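# Flip the grey finned box onto its fins

## Task

Turn the grey box with fins upside down at roughly the spot where it now sits, so that it ends up resting flat on its fins with its feet pointing upward.

## Robot and tools

Robot: two arms, left_arm and right_arm, each with a two-finger parallel gripper. The scene frame has its origin at table-top height, halfway between the arms' nominal bases, with +z up, +x reaching out over the table and left_arm on the +y side (arm names do not match image sides). Measured base positions in the scene frame: left_arm (+0.026, +0.257, +0.013) m, right_arm (+0.001, -0.338, +0.037) m, each yawed only slightly. A two-camera stand is fixed behind the arms.

Frames: hand positions, quaternions (wxyz), velocities and targets in results are in each arm's own base frame; fixed cameras and the table use the scene frame. Fingers point along the gripper's +z and open and close along its y. end_effector_position is the point between the pads, about 1 cm back from the fingertips. Printed poses may be a few cm off, more at long reach.

Row layout (shared by execute_actions and move): one row of 14 numbers covers both arms: dx, dy, dz, rx, ry, rz, opening for left_arm, then the same seven for right_arm. The first six of each arm are an offset, not a pose: measured along that arm's base axes from its Hand target at the start of the action or move, with rotation about the Hand target's position; rx, ry, rz form one rotation vector. Scale: 1.0 equals 0.6 m or 180 degrees; values lie in [-1, 1]. A translation longer than 1.0 may be shortened along its direction. Opening is absolute: +1 fully open (0.094 m), -1 closed. To keep an arm still send zeros for its six offset numbers and repeat its current opening; writing 0 there commands a half-open gripper.

execute_actions(actions, cameras): actions is a list of actions; each action is a table of up to 15 rows, each row one 1/30 s control step. A short table repeats its final row to fill 15 steps. Every row of an action counts from the same start pose, not the preceding row; a new action starts from the updated Hand target, so sending the same offset again moves further. Images are returned only for an empty list or when cameras names them (["all"], specific names, or [] for none). An empty list also reveals the scene number and fields normally omitted.

move(target, speed, blend, opening_speed, grip_force, blocking, cameras): drives each gripper on a straight line to the given offset. target is one 14-number row or a list of up to 15 rows, all counted from the same starting Hand targets. speed: top path speed in m/s, 0.002 to 4.3 (default 0.25), rotation capped at twice that in rad/s; one value or one per target. blend: corner rounding in metres per target; 0 stops at each. opening_speed: rate of finger command change per second on the -1..1 scale, at least 0.2; use it to close gently. grip_force: per-pad force cap in newtons, 10 to 50, persists until changed; lower forces close slowly. blocking=false returns after about 0.5 s while the motion continues. The whole move is capped at 10 s. Paths do not avoid obstacles or the other arm; faster motion lags, strays and hits harder. Avoid paths near an arm's own base, which can flip its shoulder posture. The result adds a move: line: done, off_target, moving, held or fault, and limits such as paced (pose clipped) or held (steps withheld).

wait(seconds 0 to 10) lets time pass with commands held; a running move continues. stop brakes a running move. zoom_image(camera, region [x0, y0, x1, y1] in pixels, at most 504 by 504) enlarges part of a camera's most recent image. read_manual gives licence texts only. finished_scene(scene) ends the current scene (1 or 2) irreversibly; the box must stay flipped without the robot touching it.

Cameras: cam_head_left, cam_head_right, cam_high, cam_low, cam_left_wrist, cam_right_wrist, all 672x504; the wrist ones are fisheye.

Controller behaviour: each step the commanded orientation is clipped to within 40 degrees of the measured one. Hand target in results is the last commanded pose after clipping, and is the base for the next offset. Grippers often stop short of it from friction or weight; a new command (even all zeros) re-requests it, and a remaining gap can be sent as an explicit offset. A blocked arm keeps pushing until commanded back past its gripper.

Result lines: Joint positions (last number per arm is the finger opening in metres), Joint velocities (may read within noise or be dropped), Joint torques (include gravity, offsets and noise; numbers 3 and 4 wrap at ±28 N m), grip_measured (opening on the -1..1 scale, a little wide when empty, slightly narrower than a firmly squeezed part), grip_effort_nm (motor effort, negative closing, not pad force), Tool commands, and Hand target.

Cautions: nothing may fall or be left off the table. No slams, hard pushes, drops, or releasing a moving part. Never let the grippers, wrist cameras or fingers of the two arms strike or squeeze each other; the clearance check does not guard those. Stretched arms, held loads and unreachable targets heat motors: a MOTOR HOT line appears at 85 °C, and at 100 °C that arm goes limp for 30 to 60 s or more. Loose objects may occasionally be nudged by outside pushes. Shorter, smoother, lower-effort solutions are better.

Each tool is called after ">>>" as a command line: name --argument value for each argument, lists and objects as JSON in quotes; but a table of rows of numbers goes row by row, as --pt "numbers of a row", without its own name.

## Session

>>> execute_actions --actions '[]'

Scene clock: 0.00 s.
left_arm: end_effector_position=(+0.1935, +0.1162, +0.2045) grip_measured=+1.000 grip_effort_nm=n/a end_effector_quat_wxyz=(+0.168, +0.348, +0.922, -0.036) | right_arm: end_effector_position=(+0.3782, +0.0839, +0.3232) grip_measured=+1.000 grip_effort_nm=n/a end_effector_quat_wxyz=(+0.361, -0.079, +0.896, +0.245)
Joint positions: left_arm=[0.802 0.841 0.799 -1.459 0.338 1.512 0.094] | right_arm=[-0.008 0.898 0.937 -0.836 -0.525 0.036 0.094]
Joint velocities: within noise
Joint torques (N m): no reading
Heat: left arm: hottest elbow 33 °C; right arm: hottest waist 32 °C.
Hand target: left_arm +0.1971, +0.1200, +0.2124; +0.172, +0.350, +0.921, -0.027 | right_arm +0.3828, +0.0838, +0.3395; +0.376, -0.083, +0.890, +0.244
Tool commands: left_gripper/opening=+1.0 right_gripper/opening=+1.0

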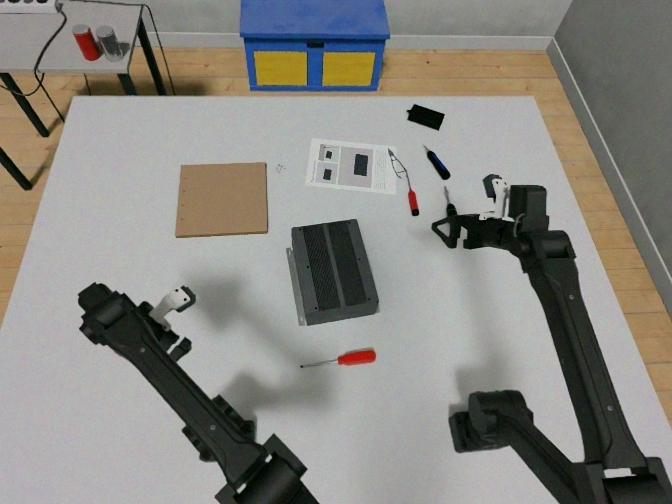

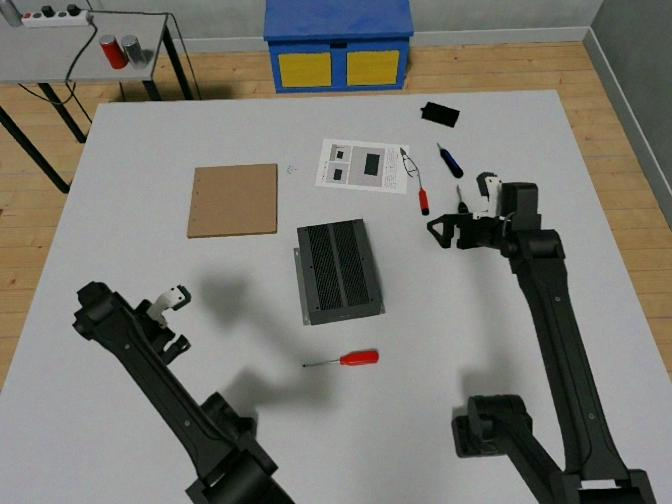

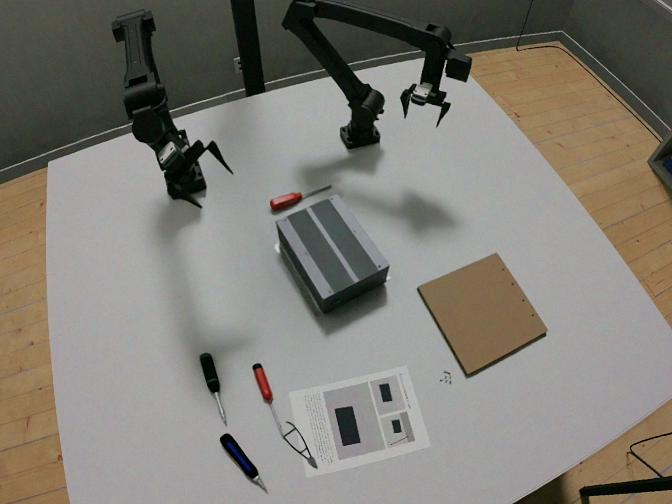

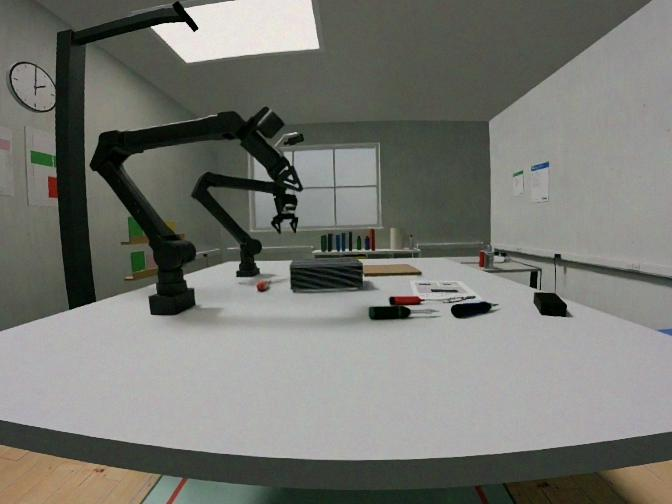

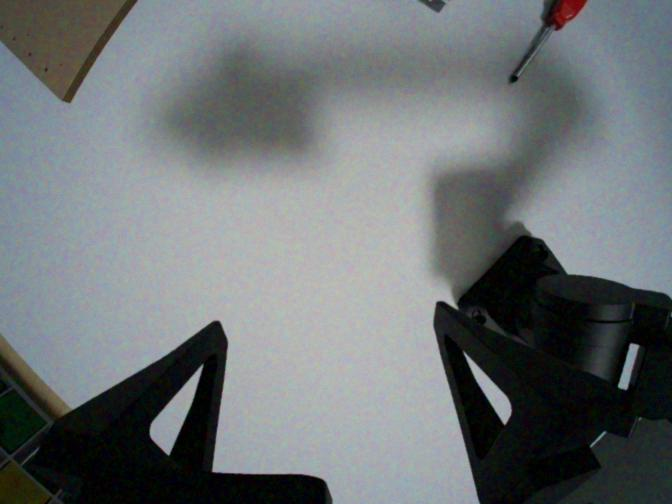

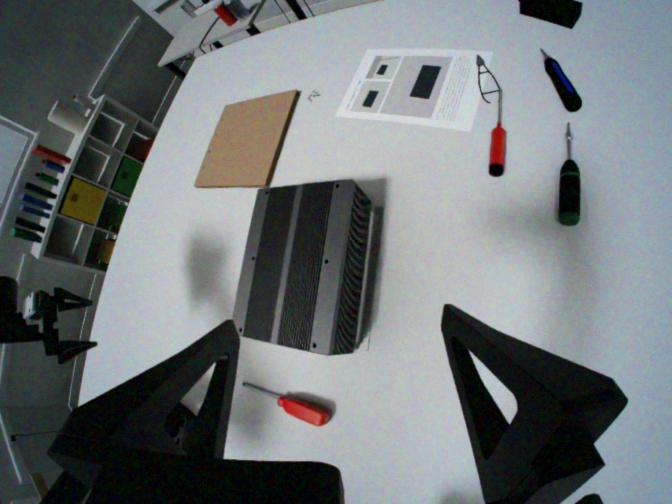

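>>> zoom_image --camera "cam_head_right" --region '[260, 180, 420, 380]'

>>> zoom_image --camera "cam_high" --region '[240, 160, 440, 340]'

>>> zoom_image --camera "cam_low" --region '[220, 220, 420, 320]'

>>> zoom_image --camera "cam_right_wrist" --region '[200, 150, 420, 380]'

Scaled by 2.520.

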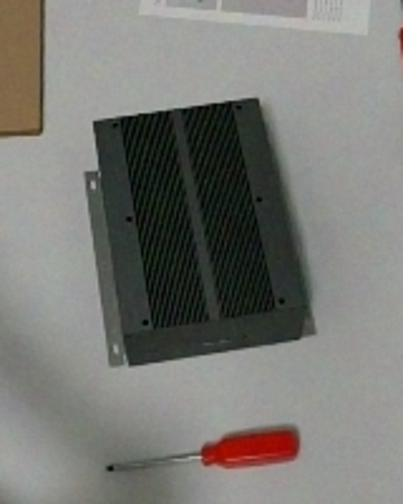

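Scaled by 2.520.

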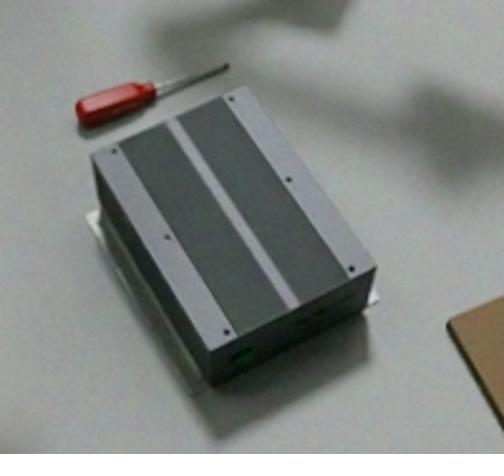

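Scaled by 2.520.

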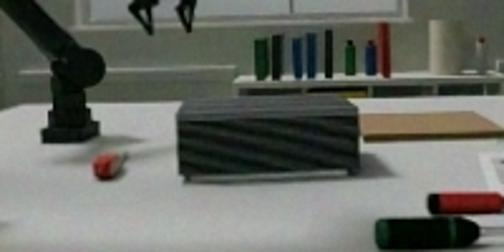

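Scaled by 2.191 from the camera's 672x504 image, which has a finer 960x720 frame.

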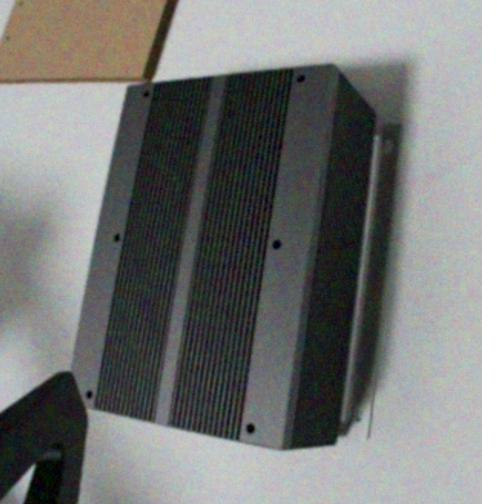

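>>> zoom_image --camera "cam_low" --region '[280, 250, 380, 300]'

>>> zoom_image --camera "cam_high" --region '[270, 220, 350, 320]'

>>> zoom_image --camera "cam_right_wrist" --region '[320, 170, 400, 370]'

>>> zoom_image --camera "cam_head_left" --region '[280, 290, 390, 340]'

Scaled by 5.040.

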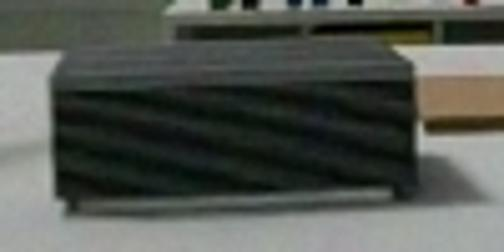

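Scaled by 5.040.

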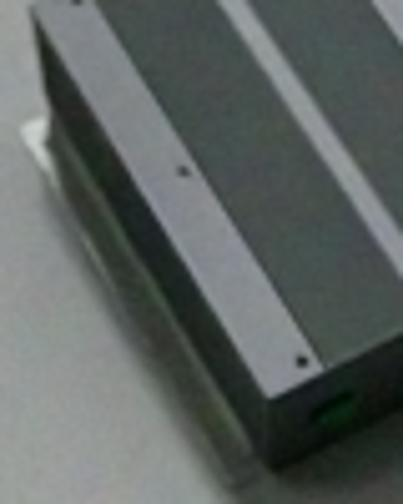

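Scaled by 2.520 from the camera's 672x504 image, which has a finer 960x720 frame.

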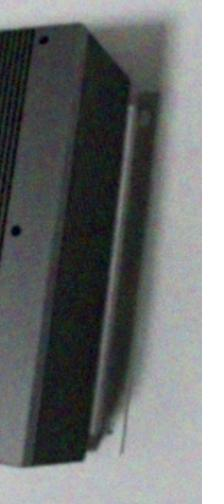

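Scaled by 4.582.

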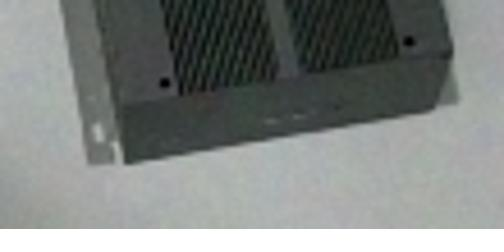

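>>> move --target '[0.2215, -0.267, -0.154, -0.2538, -0.2211, -0.0575, 1, -0.2213, 0.1937, -0.3658, -0.0359, -0.2002, 0.0169, 1]' --speed 0.2 --cameras '["all"]'

Scene clock: 77.90 s.
left_arm: end_effector_position=(+0.3308, -0.0366, +0.1248) grip_measured=+1.000 grip_effort_nm=0.02 end_effector_quat_wxyz=(+0.587, +0.327, +0.692, -0.264) | right_arm: end_effector_position=(+0.2519, +0.1962, +0.1178) grip_measured=+1.000 grip_effort_nm=-0.01 end_effector_quat_wxyz=(+0.617, -0.192, +0.745, +0.164)
Joint positions: left_arm=[0.406 1.243 0.257 0.454 1.227 0.525 0.094] | right_arm=[0.833 0.993 -0.003 0.8 0.316 0.068 0.094]
Joint torques (N m): left_arm=[-1.73 -2.2 5.44 2.43 0.29 -0.37] | right_arm=[0.38 0.15 5.49 2.8 0.14 -0.18]
Heat: left arm: hottest elbow 39 °C; right arm: hottest elbow 43 °C.
Hand target: left_arm +0.3300, -0.0401, +0.1199; +0.582, +0.323, +0.694, -0.272 | right_arm +0.2499, +0.2000, +0.1200; +0.621, -0.198, +0.740, +0.166
Off the commanded pose: left_arm 0.006 m, 1 deg | right_arm 0.005 m, 1 deg.
move: done

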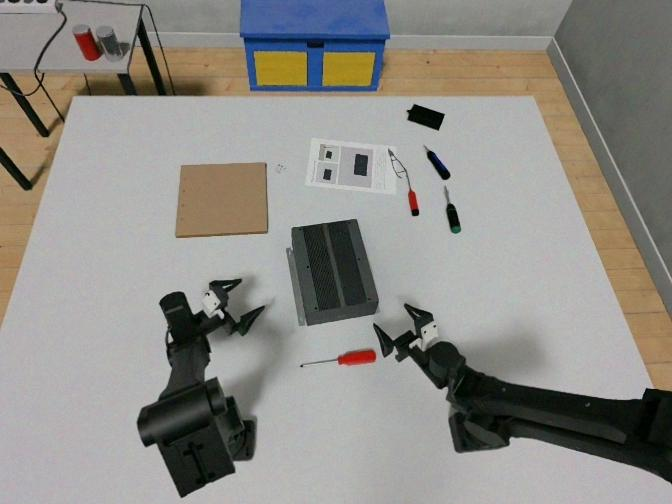

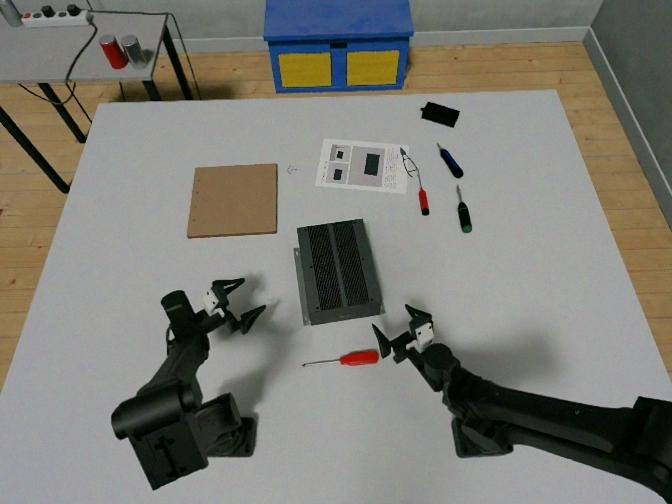

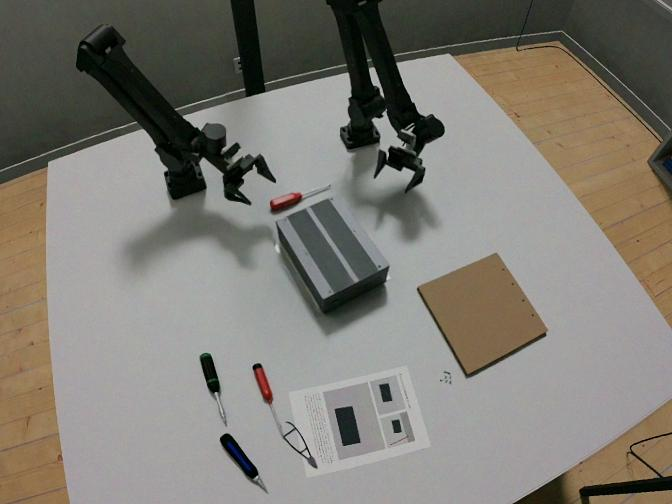

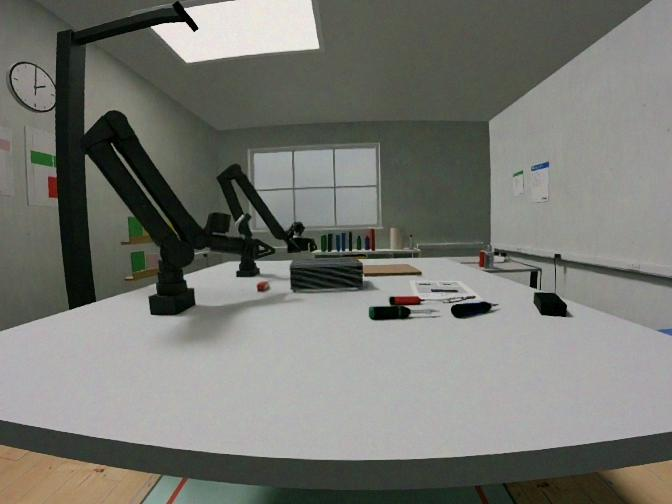

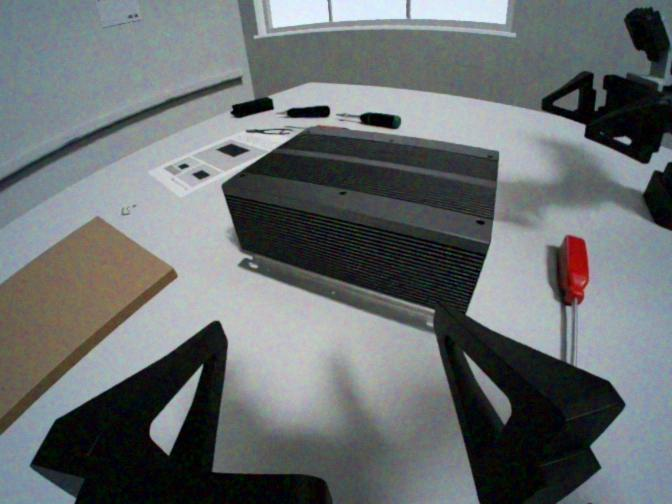

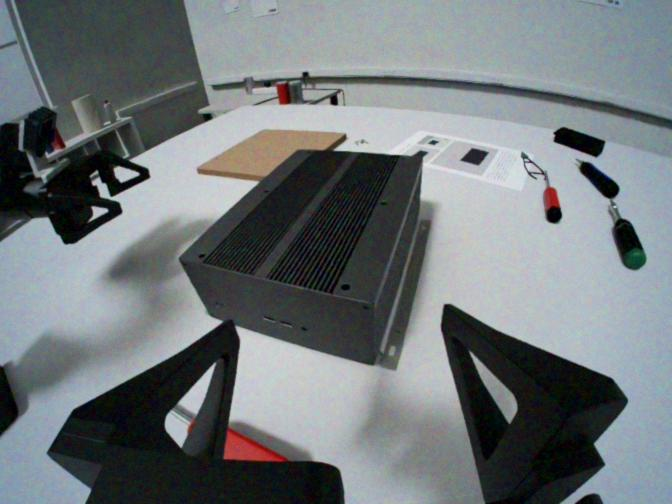

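>>> zoom_image --camera "cam_left_wrist" --region '[210, 110, 520, 342]'

>>> zoom_image --camera "cam_right_wrist" --region '[170, 130, 450, 390]'

>>> zoom_image --camera "cam_right_wrist" --region '[340, 280, 440, 380]'

>>> zoom_image --camera "cam_left_wrist" --region '[220, 220, 340, 310]'

Scaled by 1.626 from the camera's 672x504 image, which has a finer 960x720 frame.

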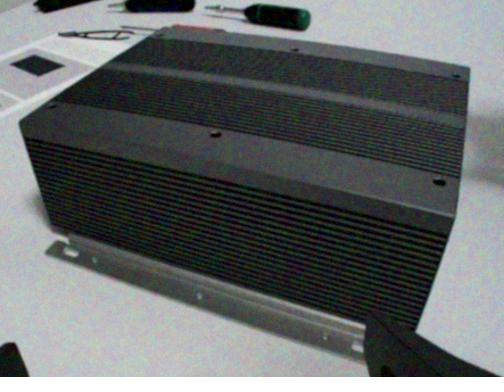

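Scaled by 1.800 from the camera's 672x504 image, which has a finer 960x720 frame.

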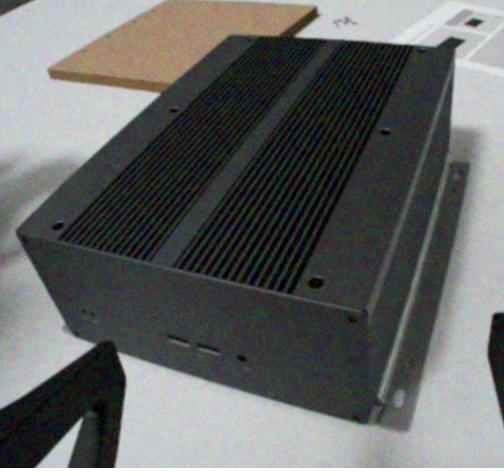

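Scaled by 5.040 from the camera's 672x504 image, which has a finer 960x720 frame.

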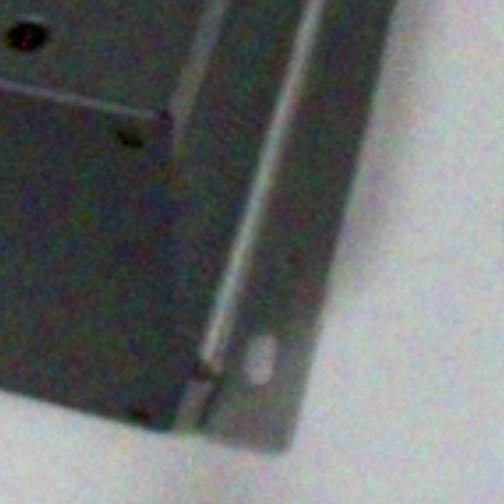

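Scaled by 4.200 from the camera's 672x504 image, which has a finer 960x720 frame.

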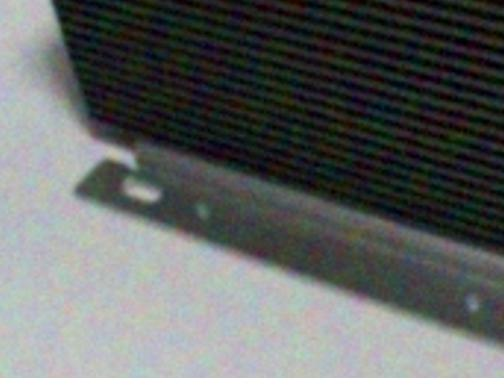

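>>> move --target '[0, 0, 0, 0, 0, 0, 1, 0, -0.0833, -0.158, -0.3269, -0.3893, 0.1741, 1]' --speed 0.2 --cameras '["cam_right_wrist", "cam_head_right"]'

Scene clock: 137.37 s.
left_arm: end_effector_position=(+0.3308, -0.0366, +0.1248) grip_measured=+1.000 grip_effort_nm=0.02 end_effector_quat_wxyz=(+0.587, +0.327, +0.692, -0.265) | right_arm: end_effector_position=(+0.2515, +0.1959, +0.1169) grip_measured=+1.000 grip_effort_nm=-0.01 end_effector_quat_wxyz=(+0.618, -0.195, +0.744, +0.162)
Joint positions: left_arm=[0.406 1.243 0.257 0.454 1.227 0.524 0.094] | right_arm=[0.833 1.003 -0.005 0.814 0.315 0.06 0.094]
Joint torques (N m): left_arm=[-1.55 -2.14 5.46 2.25 0.31 -0.32] | right_arm=[-0.67 -0.73 5.61 1.85 0.02 -0.02]
Heat: left arm: hottest elbow 37 °C; right arm: hottest elbow 36 °C.
Hand target: left_arm +0.3298, -0.0400, +0.1201; +0.582, +0.324, +0.695, -0.272 | right_arm +0.2519, +0.1963, +0.1182; +0.619, -0.193, +0.744, +0.163 (not the last commanded pose)
Off the commanded pose: left_arm 0.006 m, 1 deg | right_arm 0.103 m, 97 deg.
move: held (right_arm; a check stopped the path); limits=held
pose unreachable (right arm): on one or more control steps of this call, first in action 0 (counted from 0), this arm could not follow its commanded pose, so it was not sent that pose on those steps. It may still have moved: this result reports where it is.
cause: moving toward the commanded pose would bring two parts of the arm too close to each other (its shoulder (the part past joint 1) and its forearm (the part past joint 3), with joints 2 (shoulder) and 3 (elbow) between them, under 1 mm apart when it was first held).
Images, in order (width x height): cam_head_right 672x504, cam_right_wrist 672x504.

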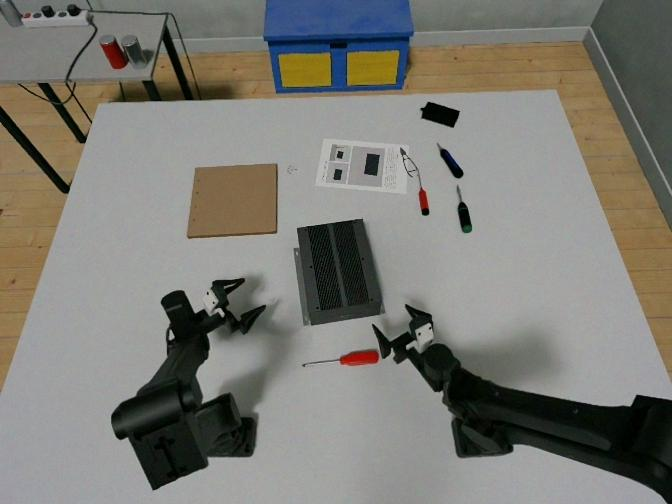

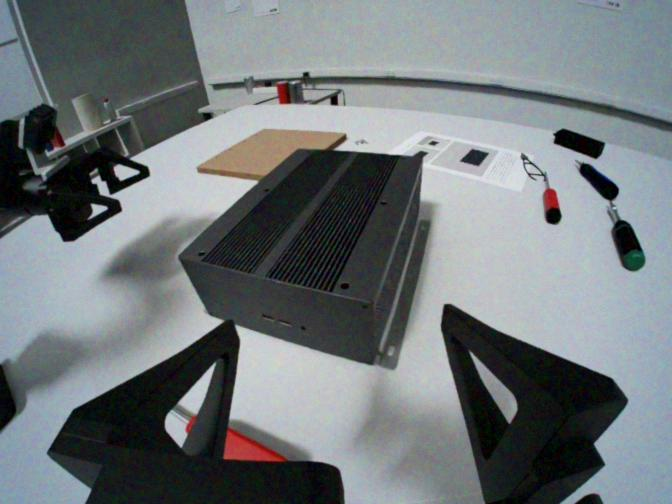

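>>> move --target '[0, 0, 0, 0, 0, 0, 1, 0.0802, -0.1605, -0.147, -0.3269, -0.3893, 0.1741, 1]' --speed 0.2 --cameras '["cam_right_wrist", "cam_head_right"]'

Scene clock: 155.87 s.
left_arm: end_effector_position=(+0.3308, -0.0366, +0.1248) grip_measured=+1.000 grip_effort_nm=0.02 end_effector_quat_wxyz=(+0.587, +0.327, +0.692, -0.265) | right_arm: end_effector_position=(+0.2514, +0.1962, +0.1169) grip_measured=+1.000 grip_effort_nm=-0.01 end_effector_quat_wxyz=(+0.618, -0.196, +0.744, +0.162)
Joint positions: left_arm=[0.406 1.243 0.257 0.454 1.227 0.524 0.094] | right_arm=[0.833 1.003 -0.005 0.814 0.313 0.06 0.094]
Joint torques (N m): left_arm=[-1.61 -2.32 5.44 2.25 0.31 -0.32] | right_arm=[-0.91 -0.26 5.46 2.13 0.02 -0.06]
Heat: left arm: hottest elbow 37 °C; right arm: hottest elbow 36 °C.
Hand target: left_arm +0.3298, -0.0400, +0.1201; +0.582, +0.324, +0.695, -0.272 | right_arm +0.2515, +0.1960, +0.1169; +0.618, -0.195, +0.744, +0.162 (not the last commanded pose)
Off the commanded pose: left_arm 0.006 m, 1 deg | right_arm 0.138 m, 97 deg.
move: held (right_arm; a check stopped the path); limits=held
pose unreachable (right arm): on one or more control steps of this call, first in action 0 (counted from 0), this arm could not follow its commanded pose, so it was not sent that pose on those steps. It may still have moved: this result reports where it is.
cause: moving toward the commanded pose would bring two parts of the arm too close to each other (its shoulder (the part past joint 1) and its forearm (the part past joint 3), with joints 2 (shoulder) and 3 (elbow) between them, under 1 mm apart when it was first held).
Images, in order (width x height): cam_head_right 672x504, cam_right_wrist 672x504.

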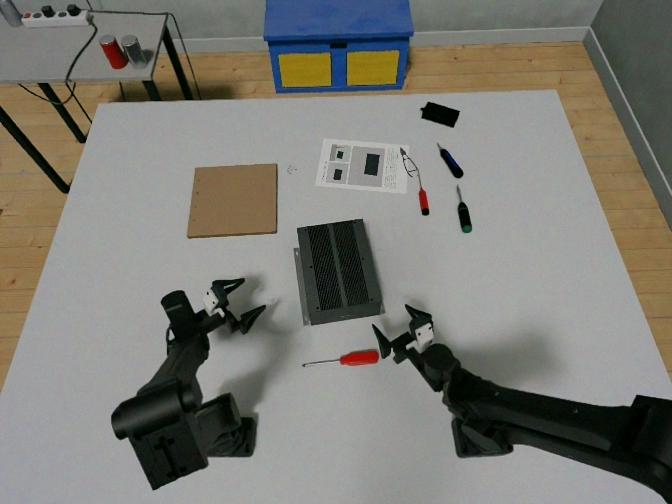

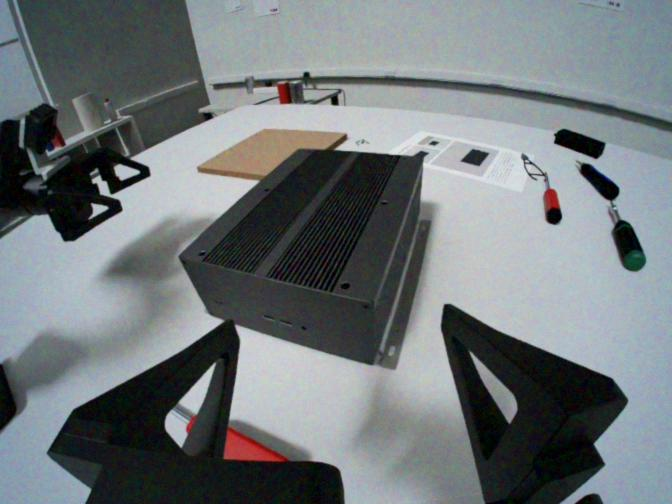

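>>> move --pt "0 0 0 0 0 0 1 0.09 -0.06 0.15 0 0 0 1" --pt "0 0 0 0 0 0 1 0.0802 -0.1605 0.05 -0.3269 -0.3893 0.1741 1" --pt "0 0 0 0 0 0 1 0.0802 -0.1605 -0.147 -0.3269 -0.3893 0.1741 1" --speed 0.2 --blend 0.03 --cameras '["cam_right_wrist", "cam_head_right"]'

Scene clock: 169.40 s.
left_arm: end_effector_position=(+0.3308, -0.0366, +0.1248) grip_measured=+1.000 grip_effort_nm=0.02 end_effector_quat_wxyz=(+0.587, +0.327, +0.692, -0.265) | right_arm: end_effector_position=(+0.2975, +0.1039, +0.0304) grip_measured=+1.000 grip_effort_nm=0.02 end_effector_quat_wxyz=(+0.660, -0.712, +0.182, -0.158)
Joint positions: left_arm=[0.406 1.243 0.257 0.454 1.227 0.524 0.094] | right_arm=[-0.223 2.063 0.202 1.562 -1.297 -1.843 0.094]
Joint torques (N m): left_arm=[-1.61 -2.2 5.44 2.22 0.32 -0.32] | right_arm=[-1.55 -5.83 -0.96 2.14 -0.39 0.02]
Heat: left arm: hottest elbow 37 °C; right arm: hottest elbow 36 °C.
Hand target: left_arm +0.3298, -0.0400, +0.1201; +0.582, +0.324, +0.695, -0.272 | right_arm +0.2997, +0.0996, +0.0286; +0.686, -0.679, +0.186, -0.187
Off the commanded pose: left_arm 0.006 m, 1 deg | right_arm 0.005 m, 6 deg.
joint sent to its limit (right arm) — joint 4 (wrist pitch), upper limit. The joint targets are off in orientation, not in position.
move: off_target (right_arm)
Images, in order (width x height): cam_head_right 672x504, cam_right_wrist 672x504.

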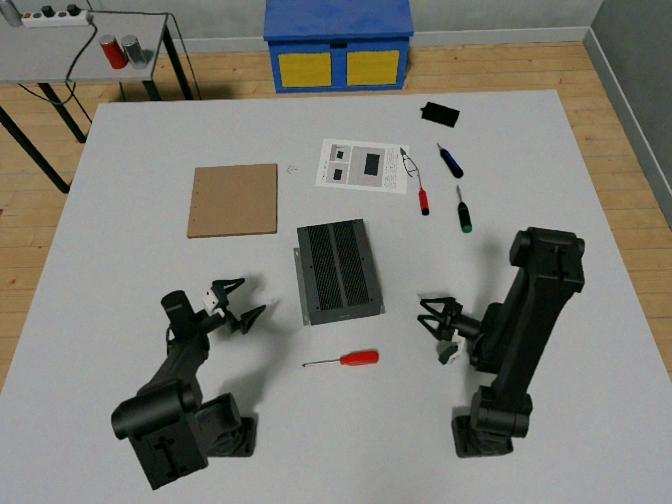

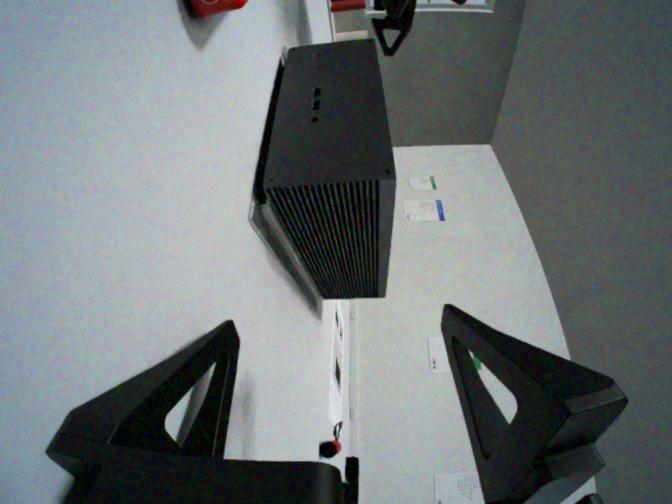

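>>> zoom_image --camera "cam_right_wrist" --region '[230, 30, 410, 310]'

>>> zoom_image --camera "cam_right_wrist" --region '[240, 30, 320, 240]'

Scaled by 1.800 from the camera's 672x504 image, which has a finer 960x720 frame.

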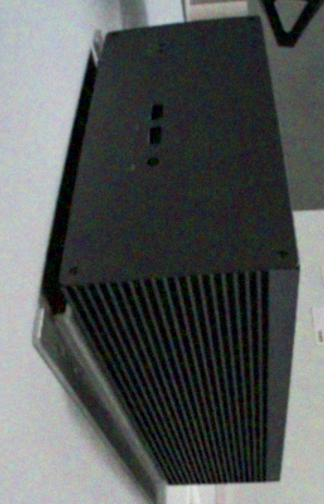

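Scaled by 2.400 from the camera's 672x504 image, which has a finer 960x720 frame.

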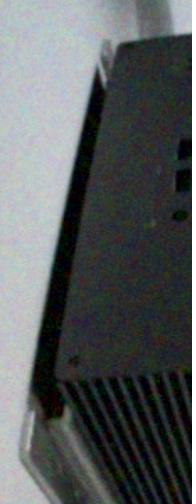

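>>> move --pt "0 0 0 0 0 0 1 0 0 0.28 0 0 0 1" --pt "0 0 0 0 0 0 1 -0.1662 0.1673 0.32 -0.2592 0.4533 -0.2560 1" --speed 0.25 --blend '[0.05, 0]' --cameras '["cam_right_wrist", "cam_head_right"]'

Scene clock: 362.83 s.
left_arm: end_effector_position=(+0.3308, -0.0366, +0.1248) grip_measured=+1.000 grip_effort_nm=0.02 end_effector_quat_wxyz=(+0.587, +0.327, +0.692, -0.265) | right_arm: end_effector_position=(+0.1940, +0.1877, +0.2042) grip_measured=+1.000 grip_effort_nm=0.01 end_effector_quat_wxyz=(+0.017, +0.705, -0.709, +0.001)
Joint positions: left_arm=[0.406 1.243 0.257 0.454 1.227 0.524 0.094] | right_arm=[0.772 1.068 0.955 -1.491 0.003 -0.793 0.094]
Joint torques (N m): left_arm=[-1.44 -2.37 5.46 2.28 0.32 -0.31] | right_arm=[0.67 -3.37 11.37 0.24 -0.23 0.03]
Heat: left arm: hottest elbow 36 °C; right arm: hottest elbow 32 °C.
Hand target: left_arm +0.3298, -0.0400, +0.1201; +0.582, +0.324, +0.695, -0.272 | right_arm +0.1998, +0.2000, +0.2206; +0.001, +0.707, -0.707, +0.000
Off the commanded pose: left_arm 0.006 m, 1 deg | right_arm 0.021 m, 2 deg.
move: off_target (right_arm)
Images, in order (width x height): cam_head_right 672x504, cam_right_wrist 672x504.

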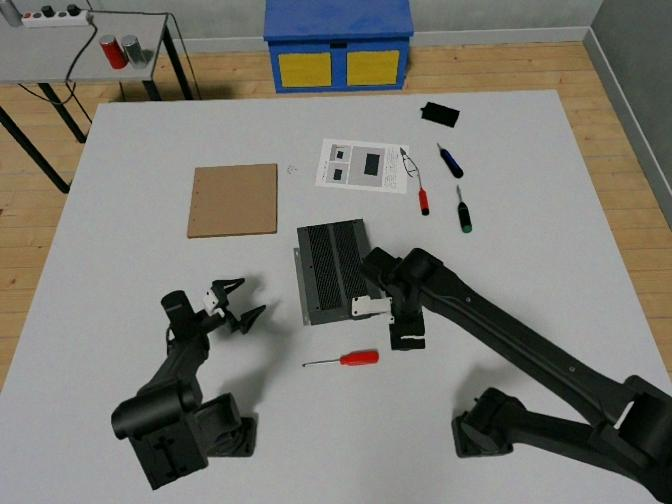

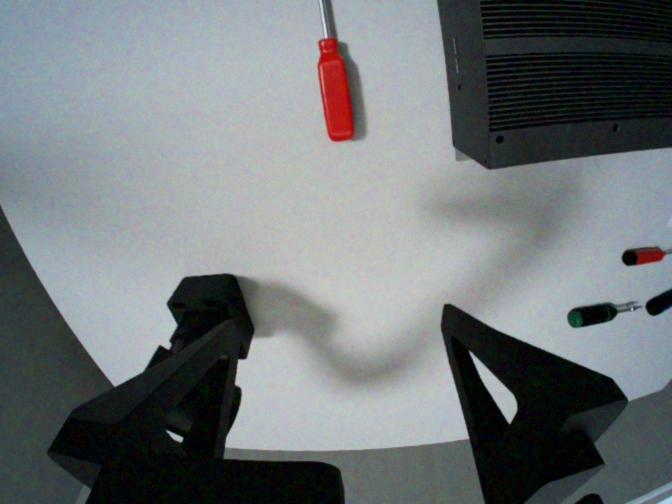

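>>> move --target '[0, 0, 0, 0, 0, 0, 1, 0.002, 0.1033, -0.2667, 0, 0, 0, 1]' --speed 0.2 --cameras '["cam_right_wrist"]'

Scene clock: 389.63 s.
left_arm: end_effector_position=(+0.3308, -0.0366, +0.1248) grip_measured=+1.000 grip_effort_nm=0.02 end_effector_quat_wxyz=(+0.587, +0.327, +0.692, -0.265) | right_arm: end_effector_position=(+0.2018, +0.2552, +0.0609) grip_measured=+1.000 grip_effort_nm=0.01 end_effector_quat_wxyz=(+0.005, +0.705, -0.709, +0.002)
Joint positions: left_arm=[0.406 1.243 0.257 0.454 1.227 0.524 0.094] | right_arm=[0.904 1.353 0.783 -1.011 0.002 -0.662 0.094]
Joint torques (N m): left_arm=[-1.67 -2.26 5.42 2.22 0.3 -0.32] | right_arm=[0.21 -6.59 6.91 0.87 -0.19 0.07]
Heat: left arm: hottest elbow 36 °C; right arm: hottest elbow 39 °C.
Hand target: left_arm +0.3298, -0.0400, +0.1201; +0.582, +0.324, +0.695, -0.272 | right_arm +0.2010, +0.2621, +0.0607; +0.000, +0.707, -0.707, +0.000
Off the commanded pose: left_arm 0.006 m, 1 deg | right_arm 0.007 m, 1 deg.
move: done
Images, in order (width x height): cam_right_wrist 672x504.

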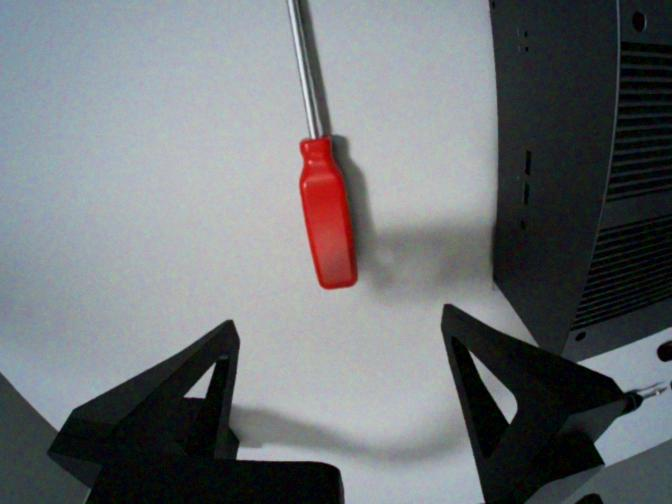

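>>> move --target '[0, 0, 0, 0, 0, 0, 1, -0.003, 0.008, -0.1333, 0, 0, 0, 1]' --speed 0.12 --cameras '["cam_right_wrist"]'

Scene clock: 400.33 s.
left_arm: end_effector_position=(+0.3308, -0.0366, +0.1248) grip_measured=+1.000 grip_effort_nm=0.02 end_effector_quat_wxyz=(+0.587, +0.327, +0.692, -0.265) | right_arm: end_effector_position=(+0.2015, +0.2614, -0.0174) grip_measured=+1.000 grip_effort_nm=0.01 end_effector_quat_wxyz=(+0.003, +0.705, -0.709, +0.001)
Joint positions: left_arm=[0.406 1.243 0.257 0.454 1.227 0.524 0.094] | right_arm=[0.916 1.527 0.699 -0.749 0.002 -0.649 0.094]
Joint torques (N m): left_arm=[-1.79 -2.2 5.49 2.22 0.31 -0.31] | right_arm=[0.09 -7.53 5.45 0.95 -0.19 0.05]
Heat: left arm: hottest elbow 36 °C; right arm: hottest elbow 38 °C.
Hand target: left_arm +0.3298, -0.0400, +0.1201; +0.582, +0.324, +0.695, -0.272 | right_arm +0.1992, +0.2669, -0.0194; +0.000, +0.707, -0.707, +0.000
Off the commanded pose: left_arm 0.006 m, 1 deg | right_arm 0.006 m, 0 deg.
move: done
Images, in order (width x height): cam_right_wrist 672x504.

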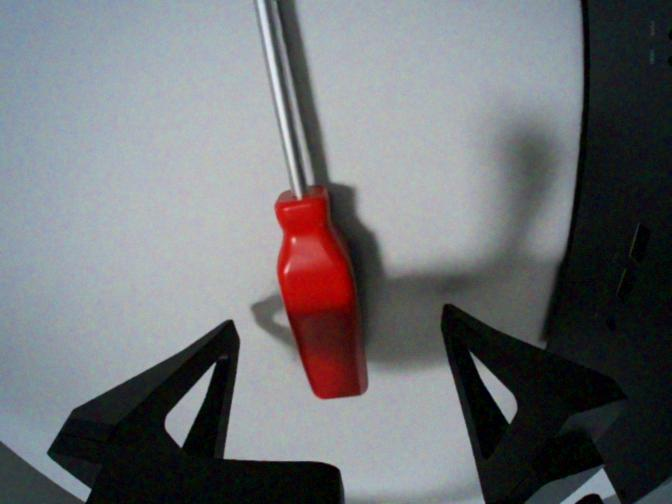

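>>> move --target '[0, 0, 0, 0, 0, 0, 1, 0, 0, 0, 0, 0, 0, -0.8]' --grip_force '[50, 25]' --cameras '["cam_right_wrist"]'

Scene clock: 410.93 s.
left_arm: end_effector_position=(+0.3308, -0.0366, +0.1248) grip_measured=+1.000 grip_effort_nm=0.02 end_effector_quat_wxyz=(+0.587, +0.327, +0.692, -0.265) | right_arm: end_effector_position=(+0.2014, +0.2614, -0.0174) grip_measured=-0.381 grip_effort_nm=-0.54 end_effector_quat_wxyz=(+0.003, +0.705, -0.709, +0.001)
Joint positions: left_arm=[0.406 1.243 0.257 0.454 1.227 0.524 0.094] | right_arm=[0.917 1.527 0.699 -0.749 0.002 -0.648 0.029]
Joint torques (N m): left_arm=[-1.67 -2.26 5.44 2.26 0.31 -0.31] | right_arm=[0.91 -7.41 5.55 1.02 -0.14 0.06]
Heat: left arm: hottest elbow 36 °C; right arm: hottest elbow 37 °C.
Hand target: left_arm +0.3298, -0.0400, +0.1201; +0.582, +0.324, +0.695, -0.272 | right_arm +0.1993, +0.2668, -0.0194; +0.001, +0.707, -0.707, +0.000
Off the commanded pose: left_arm 0.006 m, 1 deg | right_arm 0.006 m, 0 deg.
grip_force (N): 50, 25
move: done
Images, in order (width x height): cam_right_wrist 672x504.

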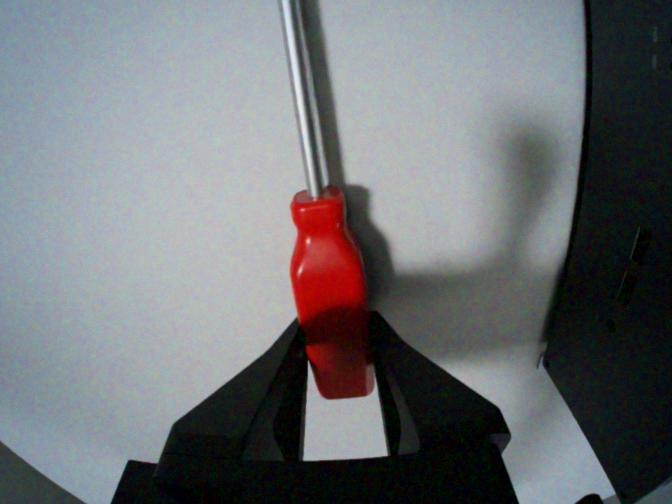

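>>> move --pt "0 0 0 0 0 0 1 0 0 0.23 0 0 0 -0.8" --pt "0 0 0 0 0 0 1 0.168 -0.278 0.24 0 0 -0.167 -0.8" --pt "0 0 0 0 0 0 1 0.168 -0.611 0.24 0 0 -0.333 -0.8" --pt "0 0 0 0 0 0 1 -0.0655 -0.811 0.233 0 0 -0.5 -0.8" --speed 0.25 --blend '[0.03, 0.08, 0.06, 0]' --cameras '["cam_right_wrist", "cam_head_right"]'

Scene clock: 433.63 s.
left_arm: end_effector_position=(+0.3308, -0.0366, +0.1248) grip_measured=+1.000 grip_effort_nm=0.02 end_effector_quat_wxyz=(+0.587, +0.327, +0.692, -0.265) | right_arm: end_effector_position=(+0.1614, -0.2155, +0.1154) grip_measured=-0.382 grip_effort_nm=-0.58 end_effector_quat_wxyz=(-0.004, -0.002, +1.000, +0.004)
Joint positions: left_arm=[0.406 1.243 0.257 0.454 1.227 0.524 0.094] | right_arm=[-0.925 1.113 0.746 -1.215 0.003 -0.929 0.029]
Joint torques (N m): left_arm=[-1.67 -2.32 5.44 2.28 0.3 -0.32] | right_arm=[-1.32 -4.48 8.2 0.24 -0.22 -0.11]
Heat: left arm: hottest elbow 36 °C; right arm: hottest elbow 36 °C.
Hand target: left_arm +0.3298, -0.0400, +0.1201; +0.582, +0.324, +0.695, -0.272 | right_arm +0.1600, -0.2198, +0.1205; +0.000, +0.000, +1.000, +0.000
Off the commanded pose: left_arm 0.006 m, 1 deg | right_arm 0.007 m, 1 deg.
grip_force (N): 50, 25
move: done
Images, in order (width x height): cam_head_right 672x504, cam_right_wrist 672x504.

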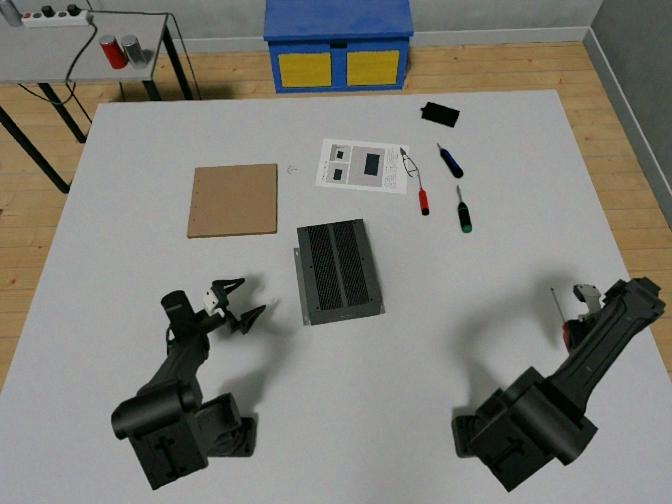

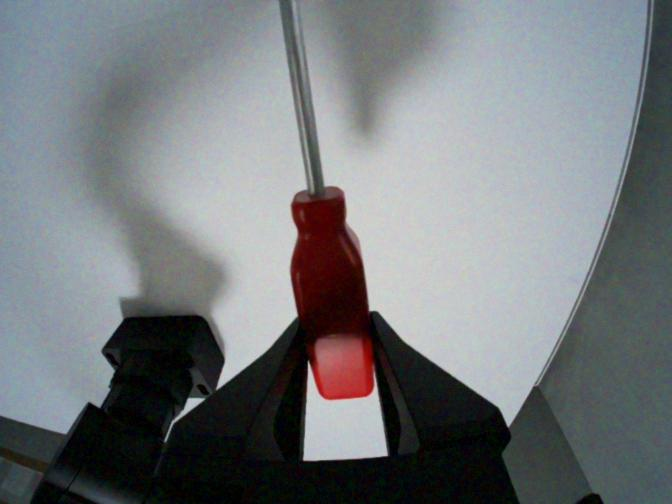

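>>> move --pt "0 0 0 0 0 0 1 0.0667 0.1167 0 0 0 0 -0.8" --pt "0 0 0 0 0 0 1 0.0667 0.1167 -0.18 0 0 0 -0.8" --pt "0 0 0 0 0 0 1 0.0667 0.1167 -0.2267 0 0 0 -0.8" --speed '[0.2, 0.15, 0.04]' --blend '[0.03, 0.01, 0]' --cameras '["cam_right_wrist"]'

Scene clock: 442.57 s.
left_arm: end_effector_position=(+0.3308, -0.0366, +0.1248) grip_measured=+1.000 grip_effort_nm=0.02 end_effector_quat_wxyz=(+0.587, +0.327, +0.692, -0.265) | right_arm: end_effector_position=(+0.1954, -0.1501, -0.0148) grip_measured=-0.382 grip_effort_nm=-0.58 end_effector_quat_wxyz=(-0.002, +0.003, +1.000, +0.004)
Joint positions: left_arm=[0.406 1.243 0.257 0.454 1.227 0.524 0.094] | right_arm=[-0.655 1.309 0.484 -0.753 -0.003 -0.649 0.029]
Joint torques (N m): left_arm=[-1.49 -2.26 5.46 2.21 0.31 -0.31] | right_arm=[0.67 -3.96 5.52 0.94 0.05 0.08]
Heat: left arm: hottest elbow 36 °C; right arm: hottest elbow 37 °C.
Hand target: left_arm +0.3298, -0.0400, +0.1201; +0.582, +0.324, +0.695, -0.272 | right_arm +0.2001, -0.1498, -0.0156; -0.001, +0.000, +1.000, +0.000
Off the commanded pose: left_arm 0.006 m, 1 deg | right_arm 0.005 m, 1 deg.
grip_force (N): 50, 25
move: done
Images, in order (width x height): cam_right_wrist 672x504.

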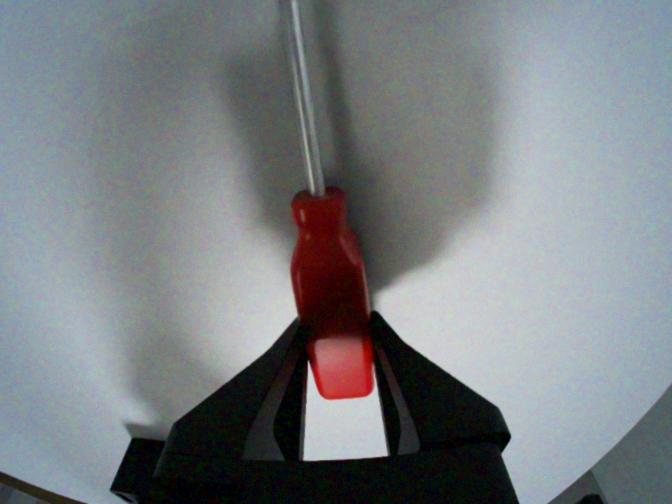

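>>> move --target '[0, 0, 0, 0, 0, 0, 1, 0, 0, -0.006, 0, 0, 0, -0.8]' --speed 0.03

>>> move --target '[0, 0, 0, 0, 0, 0, 1, 0, 0, 0, 0, 0, 0, 0.3]' --opening_speed 0.5 --cameras '["cam_right_wrist"]'

Scene clock: 448.20 s.
left_arm: end_effector_position=(+0.3308, -0.0366, +0.1248) grip_measured=+1.000 grip_effort_nm=0.02 end_effector_quat_wxyz=(+0.587, +0.327, +0.692, -0.265) | right_arm: end_effector_position=(+0.1958, -0.1504, -0.0180) grip_measured=-0.382 grip_effort_nm=-0.58 end_effector_quat_wxyz=(-0.002, +0.003, +1.000, +0.003)
Joint positions: left_arm=[0.406 1.243 0.257 0.454 1.227 0.524 0.094] | right_arm=[-0.655 1.32 0.481 -0.739 -0.003 -0.649 0.029]
Joint torques (N m): left_arm=[-1.49 -2.32 5.48 2.25 0.3 -0.32] | right_arm=[0.62 -4.25 5.45 0.9 0.02 0.03]
Heat: left arm: hottest elbow 36 °C; right arm: hottest elbow 37 °C.
Hand target: left_arm +0.3298, -0.0400, +0.1201; +0.582, +0.324, +0.695, -0.272 | right_arm +0.2000, -0.1497, -0.0192; -0.001, +0.000, +1.000, +0.000
Off the commanded pose: left_arm 0.006 m, 1 deg | right_arm 0.004 m, 1 deg.
grip_force (N): 50, 25
move: done

Scene clock: 450.73 s.
left_arm: end_effector_position=(+0.3308, -0.0366, +0.1248) grip_measured=+1.000 grip_effort_nm=0.02 end_effector_quat_wxyz=(+0.587, +0.327, +0.692, -0.265) | right_arm: end_effector_position=(+0.1961, -0.1507, -0.0180) grip_measured=+0.298 grip_effort_nm=0.08 end_effector_quat_wxyz=(-0.001, +0.003, +1.000, +0.003)
Joint positions: left_arm=[0.406 1.243 0.257 0.454 1.227 0.524 0.094] | right_arm=[-0.655 1.32 0.481 -0.737 -0.003 -0.649 0.061]
Joint torques (N m): left_arm=[-1.67 -2.14 5.48 2.26 0.3 -0.31] | right_arm=[0.62 -4.25 5.26 0.88 0.06 0.01]
Heat: left arm: hottest elbow 36 °C; right arm: hottest elbow 36 °C.
Hand target: left_arm +0.3298, -0.0400, +0.1201; +0.582, +0.324, +0.695, -0.272 | right_arm +0.2000, -0.1497, -0.0192; +0.000, +0.000, +1.000, +0.000
Off the commanded pose: left_arm 0.006 m, 1 deg | right_arm 0.004 m, 0 deg.
grip_force (N): 50, 25
move: done
Images, in order (width x height): cam_right_wrist 672x504.

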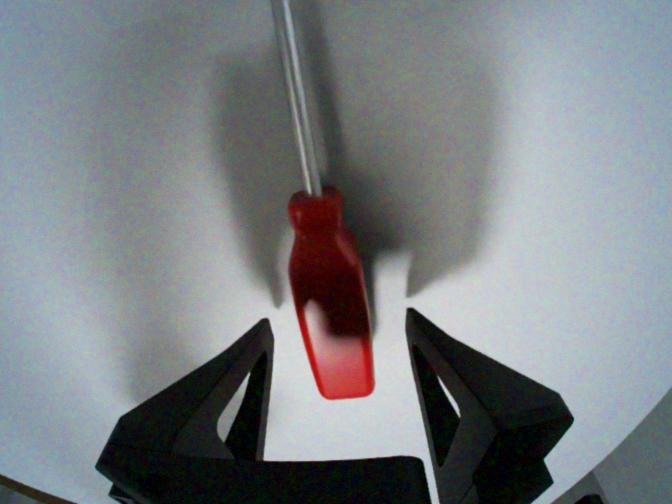

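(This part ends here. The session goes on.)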